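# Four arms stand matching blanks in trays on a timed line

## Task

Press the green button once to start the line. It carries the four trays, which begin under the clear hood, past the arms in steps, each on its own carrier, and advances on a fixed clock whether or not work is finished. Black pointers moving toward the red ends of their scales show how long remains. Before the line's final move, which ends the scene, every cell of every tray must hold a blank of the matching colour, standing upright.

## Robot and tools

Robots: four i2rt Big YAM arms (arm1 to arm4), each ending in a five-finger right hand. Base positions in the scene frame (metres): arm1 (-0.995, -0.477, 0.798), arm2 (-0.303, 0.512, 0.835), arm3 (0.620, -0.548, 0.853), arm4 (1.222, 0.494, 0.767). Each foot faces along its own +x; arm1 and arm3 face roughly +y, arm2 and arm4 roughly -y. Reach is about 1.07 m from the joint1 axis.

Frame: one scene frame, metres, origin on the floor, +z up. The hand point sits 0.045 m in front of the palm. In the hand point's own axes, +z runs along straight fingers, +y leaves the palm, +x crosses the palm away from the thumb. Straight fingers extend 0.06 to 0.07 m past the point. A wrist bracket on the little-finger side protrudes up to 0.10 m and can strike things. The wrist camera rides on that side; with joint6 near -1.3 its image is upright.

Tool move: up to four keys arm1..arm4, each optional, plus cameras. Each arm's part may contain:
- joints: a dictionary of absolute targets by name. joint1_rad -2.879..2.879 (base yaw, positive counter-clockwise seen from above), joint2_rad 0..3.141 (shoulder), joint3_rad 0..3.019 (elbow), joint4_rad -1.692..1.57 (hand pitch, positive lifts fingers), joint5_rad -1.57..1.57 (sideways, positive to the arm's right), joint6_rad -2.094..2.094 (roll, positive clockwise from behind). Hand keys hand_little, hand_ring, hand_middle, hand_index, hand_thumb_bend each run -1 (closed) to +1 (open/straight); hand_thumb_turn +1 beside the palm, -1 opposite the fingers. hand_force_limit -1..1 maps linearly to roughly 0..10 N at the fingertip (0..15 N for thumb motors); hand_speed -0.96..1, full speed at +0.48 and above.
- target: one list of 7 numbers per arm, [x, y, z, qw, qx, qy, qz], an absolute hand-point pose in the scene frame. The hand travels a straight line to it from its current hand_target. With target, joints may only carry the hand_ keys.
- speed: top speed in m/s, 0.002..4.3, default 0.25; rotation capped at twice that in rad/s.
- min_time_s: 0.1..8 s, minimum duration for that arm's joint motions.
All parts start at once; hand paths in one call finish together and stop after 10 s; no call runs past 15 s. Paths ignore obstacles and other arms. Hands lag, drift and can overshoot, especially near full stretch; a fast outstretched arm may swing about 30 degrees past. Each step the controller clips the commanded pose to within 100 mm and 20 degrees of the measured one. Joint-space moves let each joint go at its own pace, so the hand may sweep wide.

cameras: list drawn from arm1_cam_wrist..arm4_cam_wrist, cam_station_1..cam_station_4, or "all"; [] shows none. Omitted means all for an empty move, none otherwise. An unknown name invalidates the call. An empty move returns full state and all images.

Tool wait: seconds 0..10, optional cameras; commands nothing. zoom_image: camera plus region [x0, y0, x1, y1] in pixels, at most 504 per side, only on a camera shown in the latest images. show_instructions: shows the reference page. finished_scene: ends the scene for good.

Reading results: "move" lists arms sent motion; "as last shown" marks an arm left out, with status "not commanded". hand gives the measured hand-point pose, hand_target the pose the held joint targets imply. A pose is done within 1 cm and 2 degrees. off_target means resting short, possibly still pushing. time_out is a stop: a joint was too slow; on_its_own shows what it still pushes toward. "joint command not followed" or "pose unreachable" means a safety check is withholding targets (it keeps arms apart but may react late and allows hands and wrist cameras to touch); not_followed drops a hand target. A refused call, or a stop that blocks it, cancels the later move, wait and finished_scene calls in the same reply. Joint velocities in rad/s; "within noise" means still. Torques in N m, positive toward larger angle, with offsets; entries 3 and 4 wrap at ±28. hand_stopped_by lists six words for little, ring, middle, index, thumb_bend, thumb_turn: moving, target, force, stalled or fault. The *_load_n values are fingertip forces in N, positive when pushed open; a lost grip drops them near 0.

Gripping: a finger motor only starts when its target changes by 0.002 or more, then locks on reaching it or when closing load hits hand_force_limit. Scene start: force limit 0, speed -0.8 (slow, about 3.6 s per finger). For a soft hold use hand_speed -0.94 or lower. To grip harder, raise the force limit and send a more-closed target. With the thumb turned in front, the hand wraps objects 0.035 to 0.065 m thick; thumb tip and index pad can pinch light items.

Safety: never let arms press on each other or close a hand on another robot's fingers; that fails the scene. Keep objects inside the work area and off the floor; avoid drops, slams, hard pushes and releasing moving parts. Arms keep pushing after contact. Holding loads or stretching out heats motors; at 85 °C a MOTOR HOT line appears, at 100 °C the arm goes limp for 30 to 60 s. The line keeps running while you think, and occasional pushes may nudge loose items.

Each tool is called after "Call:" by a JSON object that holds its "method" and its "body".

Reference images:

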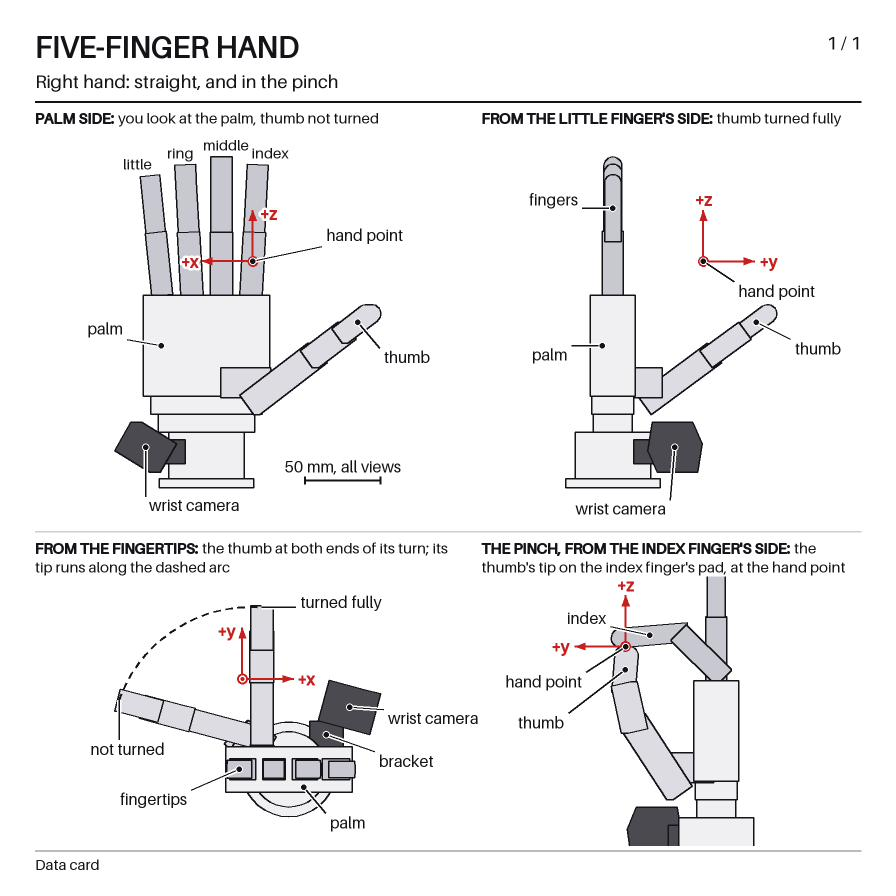

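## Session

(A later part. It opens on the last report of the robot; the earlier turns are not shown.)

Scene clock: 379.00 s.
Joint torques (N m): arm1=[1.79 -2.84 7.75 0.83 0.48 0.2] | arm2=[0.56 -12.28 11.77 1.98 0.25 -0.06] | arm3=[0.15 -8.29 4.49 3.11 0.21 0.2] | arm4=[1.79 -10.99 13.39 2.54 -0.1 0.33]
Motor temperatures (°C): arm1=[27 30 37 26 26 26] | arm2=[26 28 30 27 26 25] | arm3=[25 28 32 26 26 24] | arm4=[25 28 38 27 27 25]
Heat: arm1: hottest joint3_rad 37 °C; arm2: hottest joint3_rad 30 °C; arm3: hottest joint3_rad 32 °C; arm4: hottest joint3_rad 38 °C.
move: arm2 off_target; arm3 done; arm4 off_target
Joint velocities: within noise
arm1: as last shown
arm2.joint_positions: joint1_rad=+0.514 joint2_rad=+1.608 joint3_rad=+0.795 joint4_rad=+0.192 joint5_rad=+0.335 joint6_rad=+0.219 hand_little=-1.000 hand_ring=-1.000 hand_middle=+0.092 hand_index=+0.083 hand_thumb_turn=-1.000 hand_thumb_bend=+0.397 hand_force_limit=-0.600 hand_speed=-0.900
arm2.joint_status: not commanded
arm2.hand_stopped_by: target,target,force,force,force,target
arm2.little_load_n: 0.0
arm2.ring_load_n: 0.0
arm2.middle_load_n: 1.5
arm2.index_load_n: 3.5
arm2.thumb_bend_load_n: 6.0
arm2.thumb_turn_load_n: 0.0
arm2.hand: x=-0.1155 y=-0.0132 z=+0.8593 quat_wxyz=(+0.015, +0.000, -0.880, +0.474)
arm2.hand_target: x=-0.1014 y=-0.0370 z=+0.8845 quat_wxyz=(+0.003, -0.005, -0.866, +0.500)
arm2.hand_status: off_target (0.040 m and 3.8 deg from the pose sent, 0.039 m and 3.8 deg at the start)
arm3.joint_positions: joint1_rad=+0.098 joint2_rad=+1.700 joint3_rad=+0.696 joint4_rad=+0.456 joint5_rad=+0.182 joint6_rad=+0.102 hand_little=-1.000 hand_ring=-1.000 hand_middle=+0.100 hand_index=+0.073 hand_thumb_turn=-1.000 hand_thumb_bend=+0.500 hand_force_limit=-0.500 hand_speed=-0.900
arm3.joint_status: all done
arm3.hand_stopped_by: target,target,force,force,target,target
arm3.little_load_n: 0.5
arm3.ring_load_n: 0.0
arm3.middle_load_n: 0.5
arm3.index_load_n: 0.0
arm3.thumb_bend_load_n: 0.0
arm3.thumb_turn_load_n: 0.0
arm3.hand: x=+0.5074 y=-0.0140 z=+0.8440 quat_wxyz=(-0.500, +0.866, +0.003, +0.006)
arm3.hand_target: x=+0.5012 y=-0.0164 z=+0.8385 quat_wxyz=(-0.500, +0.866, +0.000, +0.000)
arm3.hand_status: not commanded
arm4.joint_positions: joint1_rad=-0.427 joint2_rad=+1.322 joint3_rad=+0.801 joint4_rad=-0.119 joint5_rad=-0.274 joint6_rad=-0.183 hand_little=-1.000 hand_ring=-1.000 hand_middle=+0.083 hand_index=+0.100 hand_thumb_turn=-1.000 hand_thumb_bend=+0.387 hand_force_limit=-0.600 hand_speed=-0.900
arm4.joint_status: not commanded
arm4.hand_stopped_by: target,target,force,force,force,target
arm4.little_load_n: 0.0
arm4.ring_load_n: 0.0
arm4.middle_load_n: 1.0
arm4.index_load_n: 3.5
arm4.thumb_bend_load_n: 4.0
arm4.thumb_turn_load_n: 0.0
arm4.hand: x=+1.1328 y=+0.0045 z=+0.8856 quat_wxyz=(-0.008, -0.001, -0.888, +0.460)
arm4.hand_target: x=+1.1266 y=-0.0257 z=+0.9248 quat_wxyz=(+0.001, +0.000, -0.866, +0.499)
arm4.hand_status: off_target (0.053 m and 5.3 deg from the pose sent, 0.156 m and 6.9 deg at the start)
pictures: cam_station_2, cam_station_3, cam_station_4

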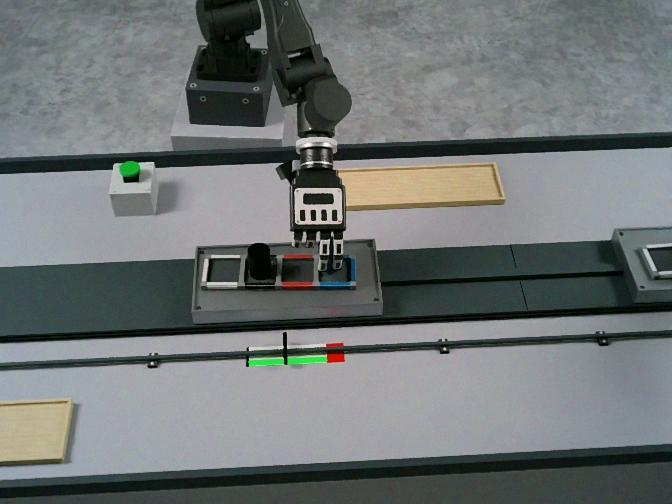

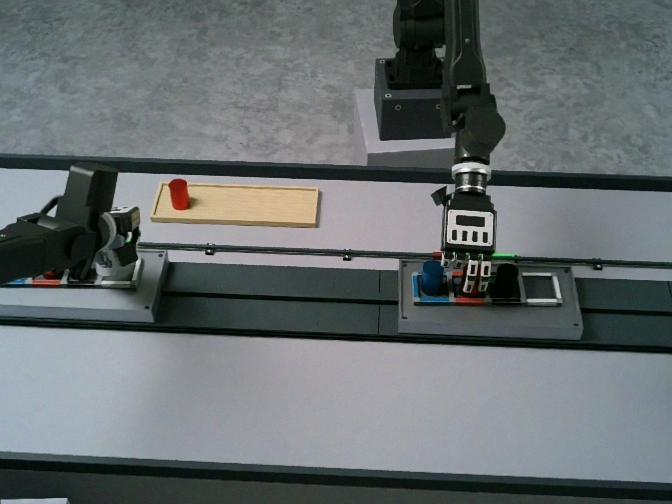

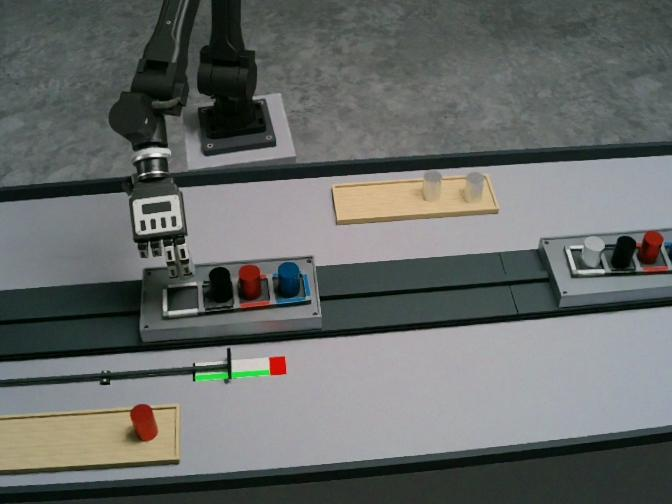

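Call:
{"method": "move", "body": {"arm3": {"joints": {"hand_thumb_bend": 0.85, "hand_index": 0.3, "hand_middle": 0.3, "hand_speed": -0.72}}, "arm2": {"joints": {"joint1_rad": 0.545, "joint5_rad": 0.335}, "min_time_s": 0.5}, "cameras": ["cam_station_2"]}}

Call:
{"method": "zoom_image", "body": {"camera": "cam_station_2", "region": [270, 210, 390, 310]}}

Scene clock: 380.73 s.
Joint torques (N m): arm1=[1.79 -2.78 7.75 0.84 0.48 0.2] | arm2=[0.26 -12.28 11.75 1.98 0.04 -0.06] | arm3=[0.15 -8.23 4.49 3.12 0.21 0.2] | arm4=[1.85 -10.75 13.41 2.8 -0.15 0.26]
Motor temperatures (°C): arm1=[27 30 37 26 26 26] | arm2=[26 28 30 27 26 25] | arm3=[25 28 32 26 26 24] | arm4=[25 28 38 27 27 25]
Heat: arm1: hottest joint3_rad 37 °C; arm2: hottest joint3_rad 30 °C; arm3: hottest joint3_rad 32 °C; arm4: hottest joint3_rad 38 °C.
move: arm2 done; arm3 done
Joint velocities: within noise
arm1.joint_positions: joint1_rad=+0.683 joint2_rad=+0.781 joint3_rad=+0.506 joint4_rad=-0.350 joint5_rad=+0.552 joint6_rad=+0.336 hand_little=-1.000 hand_ring=-1.000 hand_middle=+0.300 hand_index=+0.300 hand_thumb_turn=-1.000 hand_thumb_bend=+0.850 hand_force_limit=-0.600 hand_speed=-0.750
arm1.joint_status: not commanded
arm1.hand_stopped_by: target,target,target,target,target,target
arm1.little_load_n: 0.0
arm1.ring_load_n: 0.0
arm1.middle_load_n: 0.0
arm1.index_load_n: 0.0
arm1.thumb_bend_load_n: 0.0
arm1.thumb_turn_load_n: 0.0
arm1.hand: x=-1.1422 y=-0.1489 z=+0.9499 quat_wxyz=(-0.503, +0.864, -0.015, +0.016)
arm1.hand_target: x=-1.1424 y=-0.1512 z=+0.9505 quat_wxyz=(-0.501, +0.865, -0.017, +0.016)
arm1.hand_status: not commanded
arm2.joint_positions: joint1_rad=+0.554 joint2_rad=+1.608 joint3_rad=+0.795 joint4_rad=+0.192 joint5_rad=+0.335 joint6_rad=+0.216 hand_little=-1.000 hand_ring=-1.000 hand_middle=+0.092 hand_index=+0.083 hand_thumb_turn=-1.000 hand_thumb_bend=+0.397 hand_force_limit=-0.600 hand_speed=-0.900
arm2.joint_status: all done
arm2.hand_stopped_by: target,target,force,force,force,target
arm2.little_load_n: 0.0
arm2.ring_load_n: 0.0
arm2.middle_load_n: 2.0
arm2.index_load_n: 3.5
arm2.thumb_bend_load_n: 6.0
arm2.thumb_turn_load_n: 0.5
arm2.hand: x=-0.0949 y=-0.0053 z=+0.8589 quat_wxyz=(+0.006, +0.019, -0.880, +0.474)
arm2.hand_target: x=-0.0809 y=-0.0290 z=+0.8841 quat_wxyz=(-0.007, +0.013, -0.866, +0.499)
arm2.hand_status: not commanded
arm3.joint_positions: joint1_rad=+0.098 joint2_rad=+1.700 joint3_rad=+0.696 joint4_rad=+0.456 joint5_rad=+0.182 joint6_rad=+0.104 hand_little=-1.000 hand_ring=-1.000 hand_middle=+0.300 hand_index=+0.300 hand_thumb_turn=-1.000 hand_thumb_bend=+0.850 hand_force_limit=-0.500 hand_speed=-0.720
arm3.joint_status: all done
arm3.hand_stopped_by: target,target,target,target,target,target
arm3.little_load_n: 0.0
arm3.ring_load_n: 0.0
arm3.middle_load_n: 0.0
arm3.index_load_n: 0.0
arm3.thumb_bend_load_n: 0.0
arm3.thumb_turn_load_n: 0.0
arm3.hand: x=+0.5073 y=-0.0140 z=+0.8440 quat_wxyz=(-0.500, +0.866, +0.002, +0.006)
arm3.hand_target: x=+0.5012 y=-0.0164 z=+0.8385 quat_wxyz=(-0.500, +0.866, -0.001, +0.000)
arm3.hand_status: not commanded
arm4: as last shown
arm4.middle_load_n: 1.5

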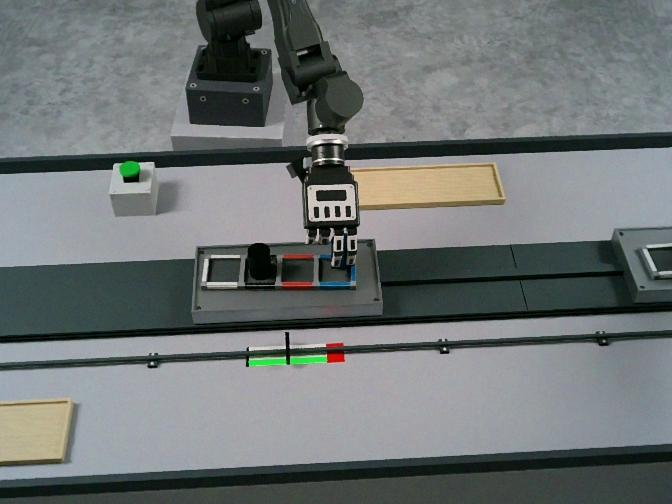

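Scaled by 4.200.

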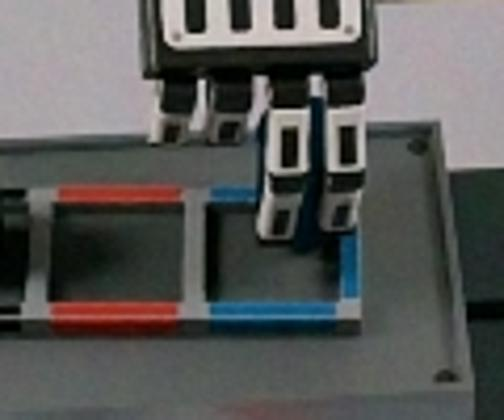

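Call:
{"method": "move", "body": {"arm3": {"target": [0.503, -0.018, 0.935, 0.5, -0.866, 0, 0], "speed": 0.12}, "arm2": {"joints": {"joint1_rad": 0.519, "joint5_rad": 0.335}, "min_time_s": 0.5}, "arm4": {"target": [1.124, -0.062, 0.905, 0, 0, -0.866, 0.5], "speed": 0.1}, "cameras": ["cam_station_2", "cam_station_3", "cam_station_4"]}}

Call:
{"method": "zoom_image", "body": {"camera": "cam_station_2", "region": [270, 210, 390, 310]}}

Call:
{"method": "zoom_image", "body": {"camera": "cam_station_3", "region": [400, 225, 520, 325]}}

Call:
{"method": "zoom_image", "body": {"camera": "cam_station_4", "region": [120, 220, 240, 320]}}

Scene clock: 383.10 s.
Joint torques (N m): arm1=[1.79 -2.78 7.75 0.83 0.48 0.2] | arm2=[-0.44 -12.28 11.77 1.98 0.05 -0.06] | arm3=[-0.32 -8.47 9.09 1.39 0.04 0.14] | arm4=[1.79 -12.1 13.16 2.54 -0.09 0.32]
Motor temperatures (°C): arm1=[27 30 37 26 26 26] | arm2=[26 28 30 27 26 25] | arm3=[25 28 32 26 26 24] | arm4=[25 28 38 27 27 25]
Heat: arm1: hottest joint3_rad 37 °C; arm2: hottest joint3_rad 30 °C; arm3: hottest joint3_rad 32 °C; arm4: hottest joint3_rad 38 °C.
move: arm2 done; arm3 off_target; arm4 off_target
Joint velocities: within noise
arm1: as last shown
arm2.joint_positions: joint1_rad=+0.520 joint2_rad=+1.608 joint3_rad=+0.795 joint4_rad=+0.192 joint5_rad=+0.335 joint6_rad=+0.214 hand_little=-1.000 hand_ring=-1.000 hand_middle=+0.092 hand_index=+0.083 hand_thumb_turn=-1.000 hand_thumb_bend=+0.397 hand_force_limit=-0.600 hand_speed=-0.900
arm2.joint_status: all done
arm2.hand_stopped_by: target,target,force,force,force,target
arm2.little_load_n: 0.0
arm2.ring_load_n: 0.0
arm2.middle_load_n: 1.5
arm2.index_load_n: 3.5
arm2.thumb_bend_load_n: 6.0
arm2.thumb_turn_load_n: 0.0
arm2.hand: x=-0.1125 y=-0.0120 z=+0.8592 quat_wxyz=(+0.015, +0.005, -0.880, +0.474)
arm2.hand_target: x=-0.1040 y=-0.0378 z=+0.8844 quat_wxyz=(+0.004, -0.005, -0.866, +0.500)
arm2.hand_status: not commanded
arm3.joint_positions: joint1_rad=+0.098 joint2_rad=+1.478 joint3_rad=+0.721 joint4_rad=+0.176 joint5_rad=+0.180 joint6_rad=+0.104 hand_little=-1.000 hand_ring=-1.000 hand_middle=+0.300 hand_index=+0.300 hand_thumb_turn=-1.000 hand_thumb_bend=+0.850 hand_force_limit=-0.500 hand_speed=-0.720
arm3.joint_status: not commanded
arm3.hand_stopped_by: target,target,target,target,target,target
arm3.little_load_n: 0.0
arm3.ring_load_n: 0.0
arm3.middle_load_n: 0.0
arm3.index_load_n: 0.0
arm3.thumb_bend_load_n: 0.0
arm3.thumb_turn_load_n: 0.0
arm3.hand: x=+0.5101 y=-0.0321 z=+0.9139 quat_wxyz=(-0.486, +0.874, +0.004, +0.008)
arm3.hand_target: x=+0.5031 y=-0.0183 z=+0.9334 quat_wxyz=(-0.499, +0.867, +0.000, +0.000)
arm3.hand_status: off_target (0.026 m and 2.1 deg from the pose sent, 0.091 m and 0.7 deg at the start)
arm4.joint_positions: joint1_rad=-0.411 joint2_rad=+1.431 joint3_rad=+0.853 joint4_rad=-0.057 joint5_rad=-0.261 joint6_rad=-0.172 hand_little=-1.000 hand_ring=-1.000 hand_middle=+0.083 hand_index=+0.100 hand_thumb_turn=-1.000 hand_thumb_bend=+0.387 hand_force_limit=-0.600 hand_speed=-0.900
arm4.joint_status: not commanded
arm4.hand_stopped_by: target,target,force,force,force,target
arm4.little_load_n: 0.0
arm4.ring_load_n: 0.0
arm4.middle_load_n: 1.5
arm4.index_load_n: 3.5
arm4.thumb_bend_load_n: 4.0
arm4.thumb_turn_load_n: 0.5
arm4.hand: x=+1.1291 y=-0.0272 z=+0.8685 quat_wxyz=(-0.008, -0.001, -0.887, +0.462)
arm4.hand_target: x=+1.1239 y=-0.0585 z=+0.9050 quat_wxyz=(-0.001, +0.000, -0.866, +0.500)
arm4.hand_status: off_target (0.051 m and 5.1 deg from the pose sent, 0.070 m and 5.3 deg at the start)

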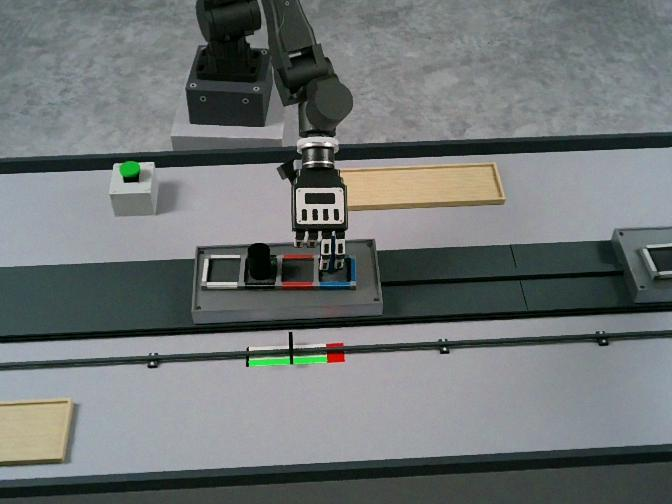

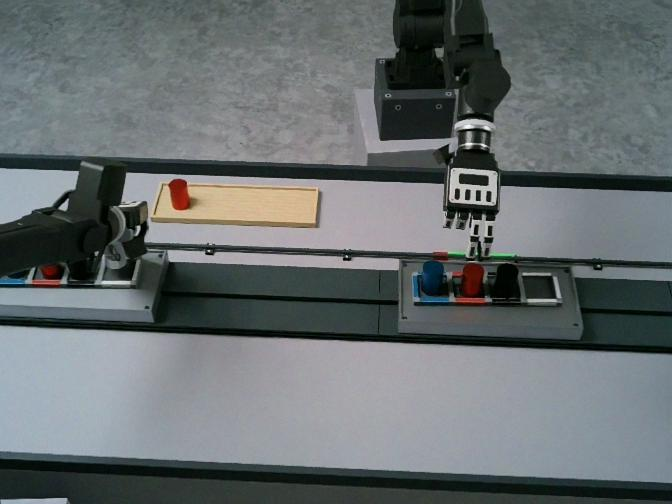

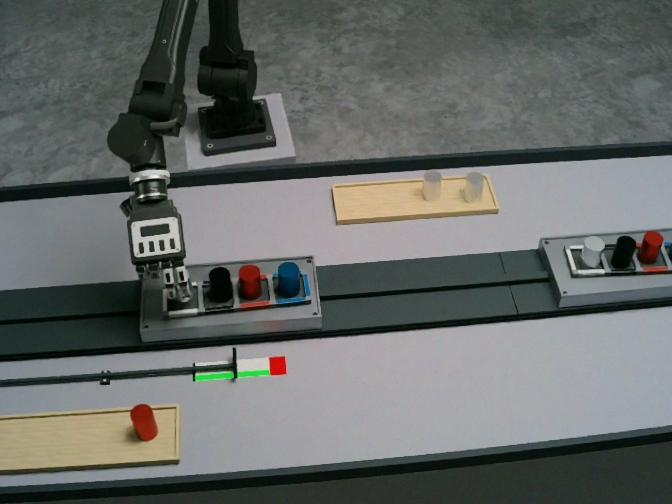

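Scaled by 4.200.

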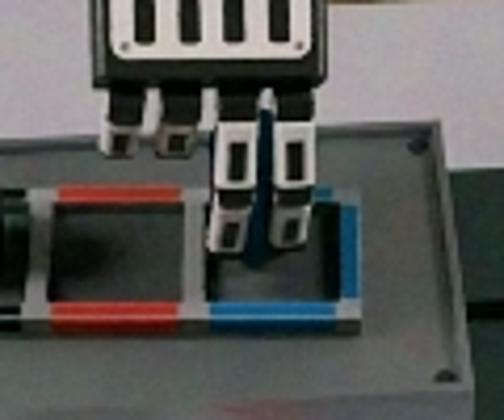

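Scaled by 4.200.

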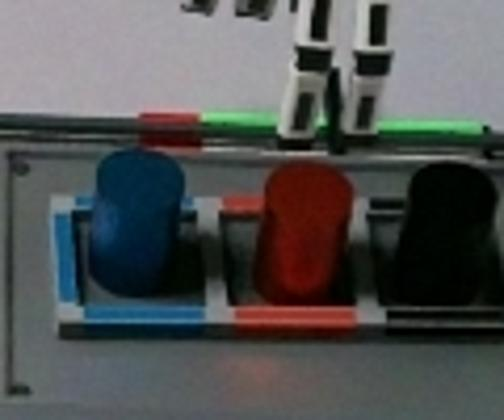

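Scaled by 4.200.

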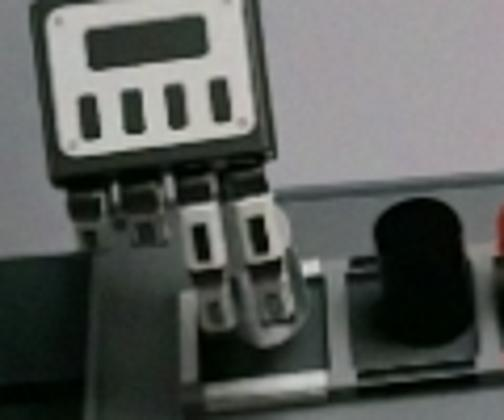

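Call:
{"method": "move", "body": {"arm3": {"target": [0.503, -0.14, 0.97, 0.5, -0.866, 0, 0], "speed": 0.15}, "arm2": {"target": [-0.104, -0.029, 0.866, 0, 0, -0.866, 0.5], "speed": 0.08}, "arm4": {"target": [1.125, -0.035, 0.869, 0, 0, -0.866, 0.5], "speed": 0.08}, "cameras": ["cam_station_2", "cam_station_4"]}}

Call:
{"method": "zoom_image", "body": {"camera": "cam_station_2", "region": [270, 210, 390, 310]}}

Call:
{"method": "zoom_image", "body": {"camera": "cam_station_4", "region": [120, 220, 240, 320]}}

Scene clock: 385.40 s.
Joint torques (N m): arm1=[1.79 -2.84 7.75 0.84 0.48 0.2] | arm2=[-0.15 -12.51 7.98 2.73 -0.07 -0.1] | arm3=[0.15 -4.19 6.79 1.42 0.28 0.2] | arm4=[0.97 -12.04 7.95 2.77 -0.49 0.21]
Motor temperatures (°C): arm1=[27 30 37 26 26 26] | arm2=[26 28 30 27 26 25] | arm3=[25 28 32 26 26 24] | arm4=[25 28 38 27 27 25]
Heat: arm1: hottest joint3_rad 37 °C; arm2: hottest joint3_rad 30 °C; arm3: hottest joint3_rad 32 °C; arm4: hottest joint3_rad 38 °C.
move: arm2 off_target; arm3 done; arm4 done
Joint velocities: within noise
arm1: as last shown
arm2.joint_positions: joint1_rad=+0.520 joint2_rad=+1.630 joint3_rad=+0.795 joint4_rad=+0.239 joint5_rad=+0.331 joint6_rad=+0.214 hand_little=-1.000 hand_ring=-1.000 hand_middle=+0.092 hand_index=+0.083 hand_thumb_turn=-1.000 hand_thumb_bend=+0.397 hand_force_limit=-0.600 hand_speed=-0.900
arm2.joint_status: not commanded
arm2.hand_stopped_by: target,target,force,force,force,target
arm2.little_load_n: 0.0
arm2.ring_load_n: 0.0
arm2.middle_load_n: 1.5
arm2.index_load_n: 3.5
arm2.thumb_bend_load_n: 6.0
arm2.thumb_turn_load_n: 0.0
arm2.hand: x=-0.1090 y=-0.0184 z=+0.8567 quat_wxyz=(+0.008, +0.004, -0.875, +0.484)
arm2.hand_target: x=-0.1038 y=-0.0290 z=+0.8666 quat_wxyz=(+0.000, +0.000, -0.866, +0.501)
arm2.hand_status: off_target (0.015 m and 2.3 deg from the pose sent, 0.020 m and 3.9 deg at the start)
arm3.joint_positions: joint1_rad=+0.184 joint2_rad=+1.058 joint3_rad=+0.540 joint4_rad=-0.022 joint5_rad=+0.252 joint6_rad=+0.144 hand_little=-1.000 hand_ring=-1.000 hand_middle=+0.300 hand_index=+0.300 hand_thumb_turn=-1.000 hand_thumb_bend=+0.850 hand_force_limit=-0.500 hand_speed=-0.720
arm3.joint_status: not commanded
arm3.hand_stopped_by: target,target,target,target,target,target
arm3.little_load_n: 0.0
arm3.ring_load_n: 0.0
arm3.middle_load_n: 0.0
arm3.index_load_n: 0.0
arm3.thumb_bend_load_n: 0.0
arm3.thumb_turn_load_n: 0.0
arm3.hand: x=+0.5050 y=-0.1328 z=+0.9752 quat_wxyz=(-0.507, +0.862, +0.004, +0.004)
arm3.hand_target: x=+0.5021 y=-0.1383 z=+0.9709 quat_wxyz=(-0.501, +0.865, +0.002, +0.001)
arm3.hand_status: done (0.009 m and 1.2 deg from the pose sent, 0.122 m and 2.1 deg at the start)
arm4.joint_positions: joint1_rad=-0.411 joint2_rad=+1.433 joint3_rad=+0.810 joint4_rad=+0.055 joint5_rad=-0.263 joint6_rad=-0.172 hand_little=-1.000 hand_ring=-1.000 hand_middle=+0.083 hand_index=+0.100 hand_thumb_turn=-1.000 hand_thumb_bend=+0.387 hand_force_limit=-0.600 hand_speed=-0.900
arm4.joint_status: not commanded
arm4.hand_stopped_by: target,target,force,force,force,target
arm4.little_load_n: 0.0
arm4.ring_load_n: 0.0
arm4.middle_load_n: 1.5
arm4.index_load_n: 3.5
arm4.thumb_bend_load_n: 4.0
arm4.thumb_turn_load_n: 0.0
arm4.hand: x=+1.1281 y=-0.0314 z=+0.8664 quat_wxyz=(+0.001, +0.004, -0.872, +0.490)
arm4.hand_target: x=+1.1251 y=-0.0354 z=+0.8694 quat_wxyz=(+0.000, +0.000, -0.866, +0.501)
arm4.hand_status: done (0.005 m and 1.4 deg from the pose sent, 0.009 m and 5.1 deg at the start)

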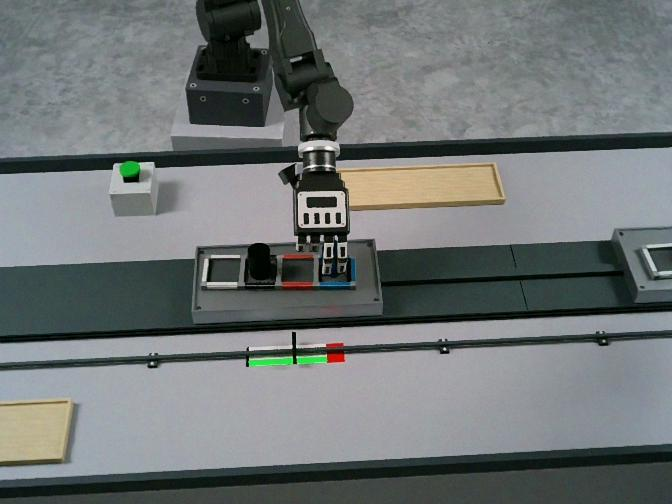

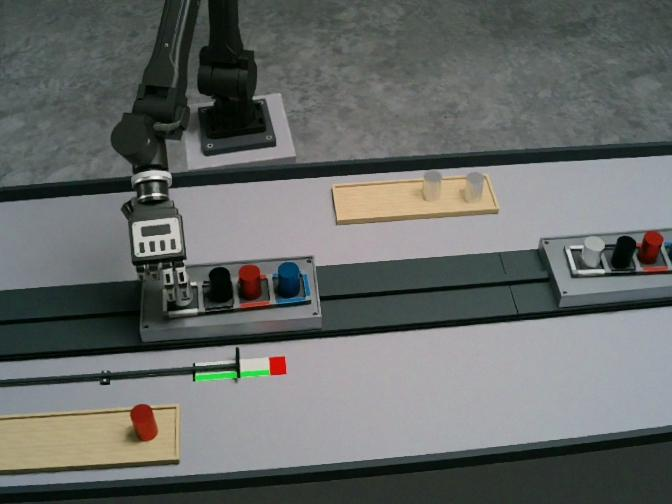

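Scaled by 4.200.

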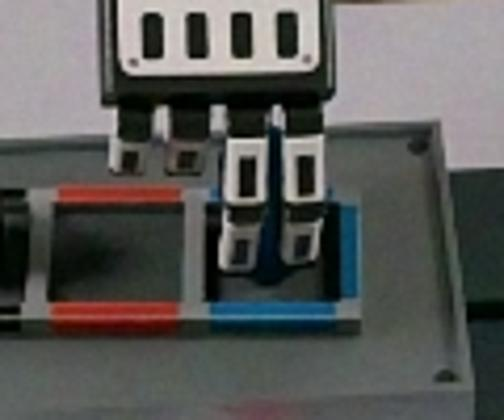

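Scaled by 4.200.

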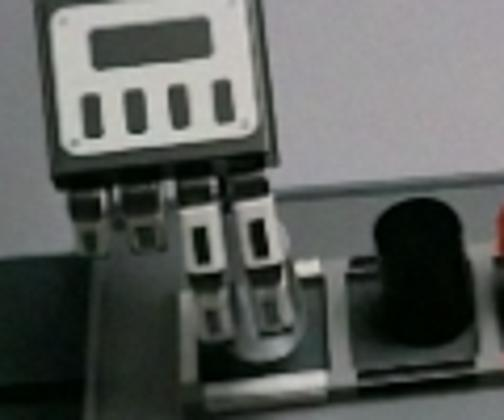

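Call:
{"method": "move", "body": {"arm2": {"target": [-0.105, -0.0255, 0.846, 0, 0, -0.866, 0.5], "speed": 0.05}, "arm4": {"target": [1.125, -0.031, 0.853, 0, 0, -0.866, 0.5], "speed": 0.05}, "arm3": {"target": [1.03, -0.235, 0.95, 0.5, -0.866, 0, 0], "speed": 0.25}, "cameras": ["cam_station_2", "cam_station_4"]}}

Call:
{"method": "zoom_image", "body": {"camera": "cam_station_2", "region": [270, 210, 390, 310]}}

Call:
{"method": "zoom_image", "body": {"camera": "cam_station_4", "region": [120, 220, 240, 320]}}

Scene clock: 392.63 s.
Joint torques (N m): arm1=[1.85 -2.78 7.75 0.83 0.48 0.2] | arm2=[0.03 -12.1 5.87 2.55 -0.01 -0.09] | arm3=[-0.26 -9.17 9.84 0.72 -0.63 -0.18] | arm4=[1.73 -12.04 7.68 2.65 -0.44 0.18]
Motor temperatures (°C): arm1=[27 30 37 26 26 26] | arm2=[26 28 30 27 26 25] | arm3=[25 28 32 25 26 24] | arm4=[25 28 38 27 27 25]
Heat: arm1: hottest joint3_rad 37 °C; arm2: hottest joint3_rad 30 °C; arm3: hottest joint3_rad 32 °C; arm4: hottest joint3_rad 38 °C.
move: arm2 done; arm3 off_target; arm4 done
Joint velocities: within noise
arm1: as last shown
arm2.joint_positions: joint1_rad=+0.520 joint2_rad=+1.663 joint3_rad=+0.793 joint4_rad=+0.307 joint5_rad=+0.331 joint6_rad=+0.214 hand_little=-1.000 hand_ring=-1.000 hand_middle=+0.092 hand_index=+0.083 hand_thumb_turn=-1.000 hand_thumb_bend=+0.397 hand_force_limit=-0.600 hand_speed=-0.900
arm2.joint_status: not commanded
arm2.hand_stopped_by: target,target,force,force,force,target
arm2.little_load_n: 0.0
arm2.ring_load_n: 0.0
arm2.middle_load_n: 1.5
arm2.index_load_n: 3.5
arm2.thumb_bend_load_n: 6.5
arm2.thumb_turn_load_n: 0.5
arm2.hand: x=-0.1058 y=-0.0264 z=+0.8509 quat_wxyz=(+0.003, +0.001, -0.868, +0.497)
arm2.hand_target: x=-0.1049 y=-0.0257 z=+0.8464 quat_wxyz=(+0.000, +0.000, -0.866, +0.500)
arm2.hand_status: done (0.005 m and 0.5 deg from the pose sent, 0.013 m and 2.3 deg at the start)
arm3.joint_positions: joint1_rad=-1.302 joint2_rad=+1.613 joint3_rad=+1.020 joint4_rad=-0.443 joint5_rad=-0.931 joint6_rad=-0.846 hand_little=-1.000 hand_ring=-1.000 hand_middle=+0.300 hand_index=+0.300 hand_thumb_turn=-1.000 hand_thumb_bend=+0.850 hand_force_limit=-0.500 hand_speed=-0.720
arm3.joint_status: not commanded
arm3.hand_stopped_by: target,target,target,target,target,target
arm3.little_load_n: 0.0
arm3.ring_load_n: 0.0
arm3.middle_load_n: 0.0
arm3.index_load_n: 0.0
arm3.thumb_bend_load_n: 0.0
arm3.thumb_turn_load_n: 0.5
arm3.hand: x=+1.0092 y=-0.2434 z=+0.9396 quat_wxyz=(-0.499, +0.866, -0.031, -0.023)
arm3.hand_target: x=+1.0239 y=-0.2367 z=+0.9514 quat_wxyz=(-0.504, +0.863, -0.016, -0.011)
arm3.hand_status: off_target (0.025 m and 4.4 deg from the pose sent, 0.535 m and 1.2 deg at the start)
arm4.joint_positions: joint1_rad=-0.411 joint2_rad=+1.451 joint3_rad=+0.781 joint4_rad=+0.103 joint5_rad=-0.266 joint6_rad=-0.172 hand_little=-1.000 hand_ring=-1.000 hand_middle=+0.083 hand_index=+0.100 hand_thumb_turn=-1.000 hand_thumb_bend=+0.387 hand_force_limit=-0.600 hand_speed=-0.900
arm4.joint_status: not commanded
arm4.hand_stopped_by: target,target,force,force,force,target
arm4.little_load_n: 0.0
arm4.ring_load_n: 0.0
arm4.middle_load_n: 1.0
arm4.index_load_n: 3.5
arm4.thumb_bend_load_n: 4.0
arm4.thumb_turn_load_n: 0.5
arm4.hand: x=+1.1298 y=-0.0277 z=+0.8516 quat_wxyz=(-0.001, +0.005, -0.871, +0.490)
arm4.hand_target: x=+1.1272 y=-0.0305 z=+0.8524 quat_wxyz=(-0.001, +0.001, -0.867, +0.499)
arm4.hand_status: done (0.006 m and 1.4 deg from the pose sent, 0.014 m and 1.4 deg at the start)

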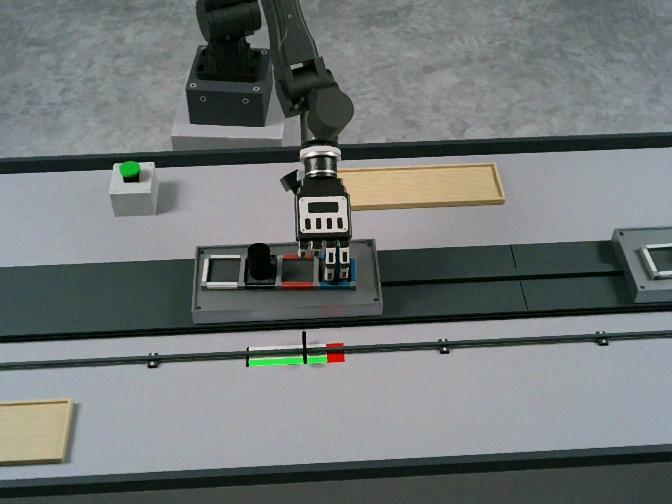

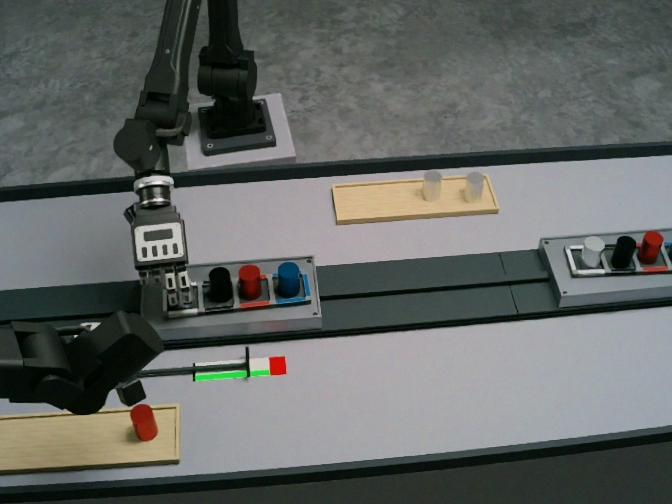

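Scaled by 4.200.

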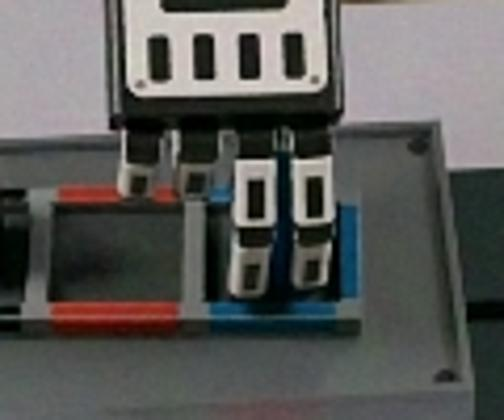

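Scaled by 4.200.

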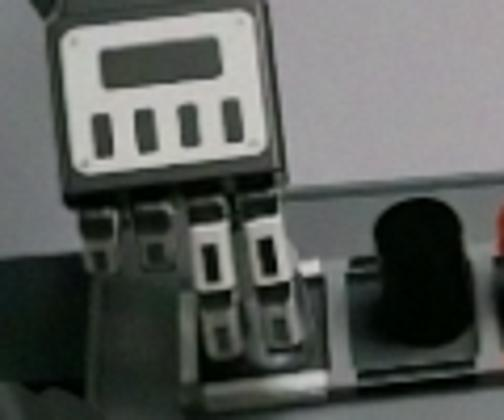

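Call:
{"method": "move", "body": {"arm2": {"joints": {"hand_thumb_bend": 0.5, "hand_speed": -0.88}}, "arm4": {"target": [1.126, -0.0305, 0.838, 0, 0, -0.866, 0.5], "speed": 0.06}, "cameras": ["cam_station_2", "cam_station_4"]}}

Call:
{"method": "zoom_image", "body": {"camera": "cam_station_4", "region": [120, 220, 240, 320]}}

Scene clock: 394.30 s.
Joint torques (N m): arm1=[1.85 -2.78 7.75 0.83 0.48 0.2] | arm2=[0.03 -12.16 5.89 2.48 -0.01 -0.08] | arm3=[-0.26 -9.17 9.84 0.72 -0.63 -0.17] | arm4=[1.26 -11.05 7.53 2.88 -0.24 0.21]
Motor temperatures (°C): arm1=[27 30 37 26 26 26] | arm2=[26 28 30 27 26 25] | arm3=[25 28 32 25 26 24] | arm4=[25 28 38 27 27 25]
Heat: arm1: hottest joint3_rad 37 °C; arm2: hottest joint3_rad 30 °C; arm3: hottest joint3_rad 32 °C; arm4: hottest joint3_rad 38 °C.
move: arm2 done; arm4 done
Joint velocities: within noise
arm1, arm3: as last shown
arm2.joint_positions: joint1_rad=+0.521 joint2_rad=+1.663 joint3_rad=+0.793 joint4_rad=+0.308 joint5_rad=+0.331 joint6_rad=+0.214 hand_little=-1.000 hand_ring=-1.000 hand_middle=+0.092 hand_index=+0.083 hand_thumb_turn=-1.000 hand_thumb_bend=+0.500 hand_force_limit=-0.600 hand_speed=-0.880
arm2.joint_status: all done
arm2.hand_stopped_by: target,target,force,force,target,target
arm2.little_load_n: 0.0
arm2.ring_load_n: 0.0
arm2.middle_load_n: 0.0
arm2.index_load_n: 0.0
arm2.thumb_bend_load_n: 0.0
arm2.thumb_turn_load_n: 0.0
arm2.hand: x=-0.1048 y=-0.0263 z=+0.8512 quat_wxyz=(+0.002, +0.001, -0.867, +0.498)
arm2.hand_target: x=-0.1041 y=-0.0254 z=+0.8465 quat_wxyz=(+0.000, +0.001, -0.866, +0.500)
arm2.hand_status: not commanded
arm3.thumb_turn_load_n: 0.0
arm3.hand_target: x=+1.0239 y=-0.2366 z=+0.9514 quat_wxyz=(-0.504, +0.863, -0.016, -0.011)
arm4.joint_positions: joint1_rad=-0.413 joint2_rad=+1.465 joint3_rad=+0.766 joint4_rad=+0.152 joint5_rad=-0.271 joint6_rad=-0.160 hand_little=-1.000 hand_ring=-1.000 hand_middle=+0.083 hand_index=+0.100 hand_thumb_turn=-1.000 hand_thumb_bend=+0.387 hand_force_limit=-0.600 hand_speed=-0.900
arm4.joint_status: not commanded
arm4.hand_stopped_by: target,target,force,force,force,target
arm4.little_load_n: 0.0
arm4.ring_load_n: 0.0
arm4.middle_load_n: 0.5
arm4.index_load_n: 2.5
arm4.thumb_bend_load_n: 4.0
arm4.thumb_turn_load_n: 0.0
arm4.hand: x=+1.1300 y=-0.0297 z=+0.8468 quat_wxyz=(-0.003, +0.001, -0.867, +0.499)
arm4.hand_target: x=+1.1269 y=-0.0308 z=+0.8393 quat_wxyz=(-0.003, -0.005, -0.866, +0.500)
arm4.hand_status: done (0.010 m and 0.4 deg from the pose sent, 0.014 m and 1.4 deg at the start)

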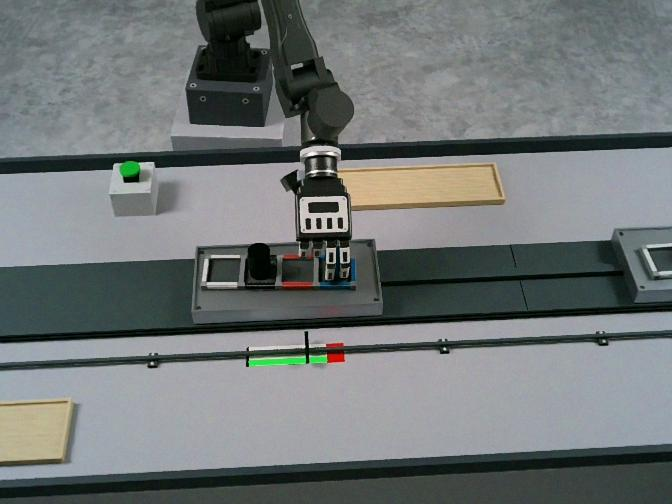

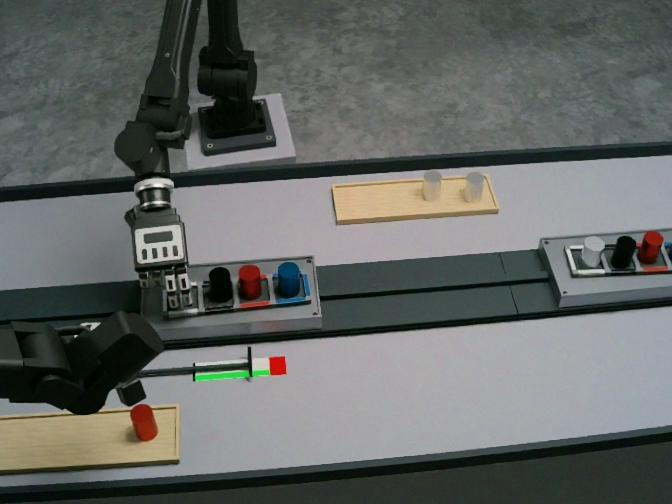

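Scaled by 4.200.

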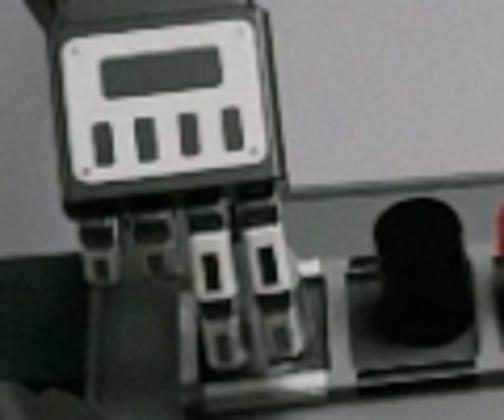

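Call:
{"method": "move", "body": {"arm2": {"joints": {"hand_thumb_bend": 0.85, "hand_index": 0.3, "hand_middle": 0.3, "hand_speed": -0.7}}, "arm4": {"joints": {"hand_thumb_bend": 0.5, "hand_speed": -0.88}}, "arm3": {"target": [1.050, -0.235, 0.87, 0.5, -0.866, 0, 0], "speed": 0.12, "joints": {"hand_thumb_bend": 0.9, "hand_index": 0.25, "hand_middle": 0.25, "hand_speed": -0.5}}, "cameras": ["cam_station_3", "arm3_cam_wrist"]}}

Call:
{"method": "move", "body": {"arm2": {"target": [-0.104, -0.022, 0.94, 0, 0, -0.866, 0.5], "speed": 0.12}, "arm4": {"joints": {"hand_thumb_bend": 0.85, "hand_index": 0.3, "hand_middle": 0.3, "hand_speed": -0.7}}, "cameras": ["cam_station_2", "cam_station_4"]}}

Call:
{"method": "zoom_image", "body": {"camera": "cam_station_2", "region": [270, 210, 390, 310]}}

Scene clock: 396.13 s.
Joint torques (N m): arm1=[1.79 -2.78 7.75 0.83 0.48 0.2] | arm2=[-0.03 -12.16 5.89 2.47 -0.01 -0.08] | arm3=[-1.32 -10.7 8.35 2 -0.51 -0.17] | arm4=[2.02 -11.99 7.27 2.37 -0.21 0.18]
Motor temperatures (°C): arm1=[27 30 37 26 26 26] | arm2=[26 28 30 27 26 25] | arm3=[25 28 32 25 26 24] | arm4=[25 28 37 27 27 25]
Heat: arm1: hottest joint3_rad 37 °C; arm2: hottest joint3_rad 30 °C; arm3: hottest joint3_rad 32 °C; arm4: hottest joint3_rad 37 °C.
move: arm2 done; arm3 off_target; arm4 done
Joint velocities: within noise
arm1: as last shown
arm1.ring_load_n: 0.5
arm2.joint_positions: joint1_rad=+0.521 joint2_rad=+1.663 joint3_rad=+0.793 joint4_rad=+0.308 joint5_rad=+0.331 joint6_rad=+0.214 hand_little=-1.000 hand_ring=-1.000 hand_middle=+0.300 hand_index=+0.300 hand_thumb_turn=-1.000 hand_thumb_bend=+0.850 hand_force_limit=-0.600 hand_speed=-0.700
arm2.joint_status: all done
arm2.hand_stopped_by: target,target,target,target,target,target
arm2.little_load_n: 0.0
arm2.ring_load_n: 0.0
arm2.middle_load_n: 0.0
arm2.index_load_n: 0.0
arm2.thumb_bend_load_n: -0.5
arm2.thumb_turn_load_n: 0.0
arm2.hand: x=-0.1048 y=-0.0263 z=+0.8512 quat_wxyz=(+0.002, +0.001, -0.867, +0.498)
arm2.hand_target: x=-0.1041 y=-0.0254 z=+0.8465 quat_wxyz=(+0.000, +0.001, -0.866, +0.500)
arm2.hand_status: not commanded
arm3.joint_positions: joint1_rad=-1.302 joint2_rad=+1.792 joint3_rad=+1.020 joint4_rad=-0.308 joint5_rad=-0.931 joint6_rad=-0.909 hand_little=-1.000 hand_ring=-1.000 hand_middle=+0.250 hand_index=+0.250 hand_thumb_turn=-1.000 hand_thumb_bend=+0.900 hand_force_limit=-0.500 hand_speed=-0.500
arm3.joint_status: all done
arm3.hand_stopped_by: target,target,target,target,target,target
arm3.little_load_n: 0.0
arm3.ring_load_n: 0.0
arm3.middle_load_n: 0.0
arm3.index_load_n: 0.0
arm3.thumb_bend_load_n: 0.0
arm3.thumb_turn_load_n: 0.0
arm3.hand: x=+1.0255 y=-0.2386 z=+0.8615 quat_wxyz=(-0.492, +0.870, -0.013, -0.025)
arm3.hand_target: x=+1.0481 y=-0.2358 z=+0.8705 quat_wxyz=(-0.500, +0.866, +0.000, +0.000)
arm3.hand_status: off_target (0.026 m and 3.4 deg from the pose sent, 0.081 m and 4.4 deg at the start)
arm4.joint_positions: joint1_rad=-0.417 joint2_rad=+1.472 joint3_rad=+0.766 joint4_rad=+0.160 joint5_rad=-0.269 joint6_rad=-0.160 hand_little=-1.000 hand_ring=-1.000 hand_middle=+0.083 hand_index=+0.100 hand_thumb_turn=-1.000 hand_thumb_bend=+0.500 hand_force_limit=-0.600 hand_speed=-0.880
arm4.joint_status: all done
arm4.hand_stopped_by: target,target,force,force,target,target
arm4.little_load_n: 0.0
arm4.ring_load_n: 0.0
arm4.middle_load_n: 0.0
arm4.index_load_n: 0.0
arm4.thumb_bend_load_n: 0.5
arm4.thumb_turn_load_n: 0.0
arm4.hand: x=+1.1270 y=-0.0303 z=+0.8443 quat_wxyz=(-0.001, -0.001, -0.867, +0.499)
arm4.hand_target: x=+1.1248 y=-0.0306 z=+0.8394 quat_wxyz=(-0.002, -0.007, -0.866, +0.501)
arm4.hand_status: not commanded
pictures: arm3_cam_wrist, cam_station_3
arm3_cam_wrist: T_world_to_cam=[[0.22702, -0.4588, -0.85905, 0.40372], [-0.79402, -0.59794, 0.10951, 0.57128], [-0.5639, 0.65724, -0.50004, 1.28448]] pos_world=[1.08628, -0.3174, 0.92655]

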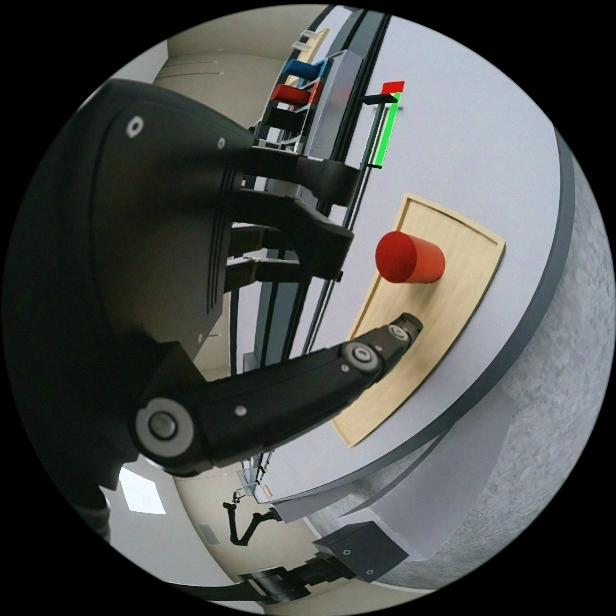

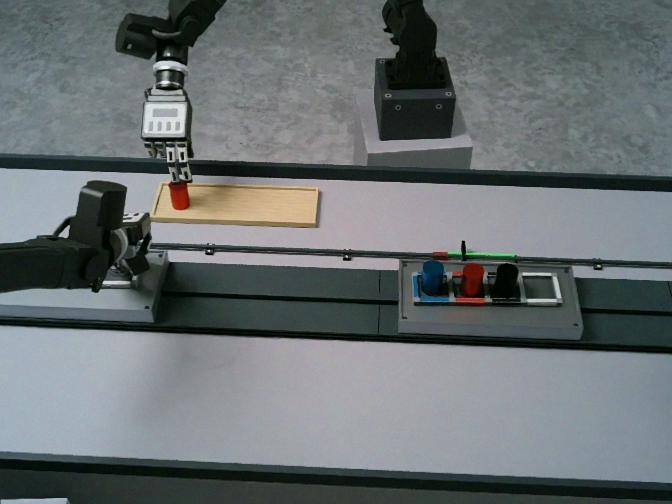

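Scene clock: 397.63 s.
Joint torques (N m): arm1=[1.79 -2.78 7.75 0.83 0.48 0.2] | arm2=[0.09 -11.87 12.04 0.68 0.06 -0.07] | arm3=[-1.26 -10.64 8.35 1.99 -0.51 -0.17] | arm4=[0.85 -10.93 7.13 2.51 -0.24 0.18]
Motor temperatures (°C): arm1=[27 30 37 26 26 26] | arm2=[26 28 30 27 26 25] | arm3=[25 28 32 25 26 24] | arm4=[25 28 37 27 27 25]
Heat: arm1: hottest joint3_rad 37 °C; arm2: hottest joint3_rad 30 °C; arm3: hottest joint3_rad 32 °C; arm4: hottest joint3_rad 37 °C.
move: arm2 off_target; arm4 done
Joint velocities: within noise
arm1, arm3: as last shown
arm1.ring_load_n: 0.0
arm2.joint_positions: joint1_rad=+0.521 joint2_rad=+1.475 joint3_rad=+0.819 joint4_rad=+0.069 joint5_rad=+0.331 joint6_rad=+0.214 hand_little=-1.000 hand_ring=-1.000 hand_middle=+0.300 hand_index=+0.300 hand_thumb_turn=-1.000 hand_thumb_bend=+0.850 hand_force_limit=-0.600 hand_speed=-0.700
arm2.joint_status: not commanded
arm2.hand_stopped_by: target,target,target,target,target,target
arm2.little_load_n: 0.0
arm2.ring_load_n: 0.0
arm2.middle_load_n: 0.0
arm2.index_load_n: 0.0
arm2.thumb_bend_load_n: 0.0
arm2.thumb_turn_load_n: 0.0
arm2.hand: x=-0.1112 y=-0.0084 z=+0.9183 quat_wxyz=(+0.006, +0.004, -0.873, +0.488)
arm2.hand_target: x=-0.1041 y=-0.0219 z=+0.9389 quat_wxyz=(+0.000, +0.000, -0.866, +0.500)
arm2.hand_status: off_target (0.027 m and 1.8 deg from the pose sent, 0.089 m and 0.4 deg at the start)
arm4.joint_positions: joint1_rad=-0.417 joint2_rad=+1.472 joint3_rad=+0.766 joint4_rad=+0.160 joint5_rad=-0.269 joint6_rad=-0.160 hand_little=-1.000 hand_ring=-1.000 hand_middle=+0.300 hand_index=+0.300 hand_thumb_turn=-1.000 hand_thumb_bend=+0.850 hand_force_limit=-0.600 hand_speed=-0.700
arm4.joint_status: all done
arm4.hand_stopped_by: target,target,target,target,target,target
arm4.little_load_n: 0.5
arm4.ring_load_n: 0.0
arm4.middle_load_n: 0.0
arm4.index_load_n: 0.0
arm4.thumb_bend_load_n: 0.0
arm4.thumb_turn_load_n: 0.0
arm4.hand: x=+1.1270 y=-0.0303 z=+0.8443 quat_wxyz=(-0.001, -0.001, -0.867, +0.499)
arm4.hand_target: x=+1.1248 y=-0.0306 z=+0.8394 quat_wxyz=(-0.002, -0.007, -0.866, +0.501)
arm4.hand_status: not commanded

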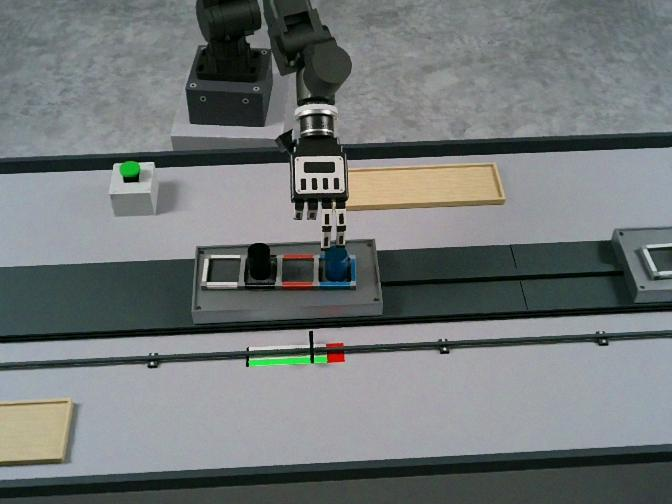

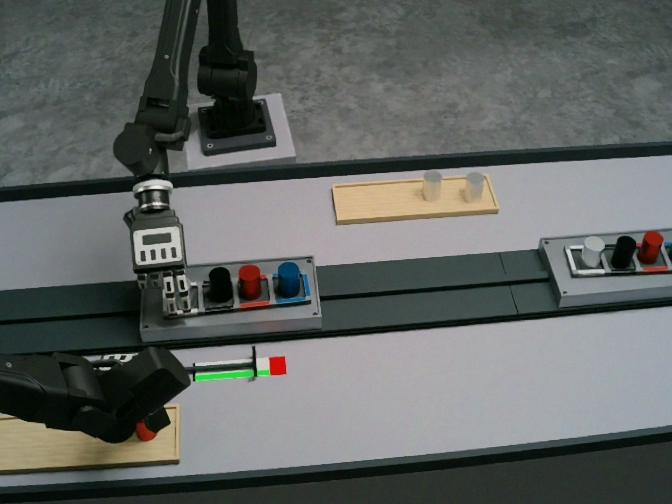

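Scaled by 4.200.

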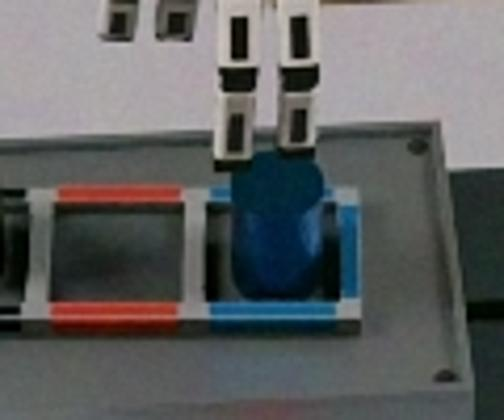

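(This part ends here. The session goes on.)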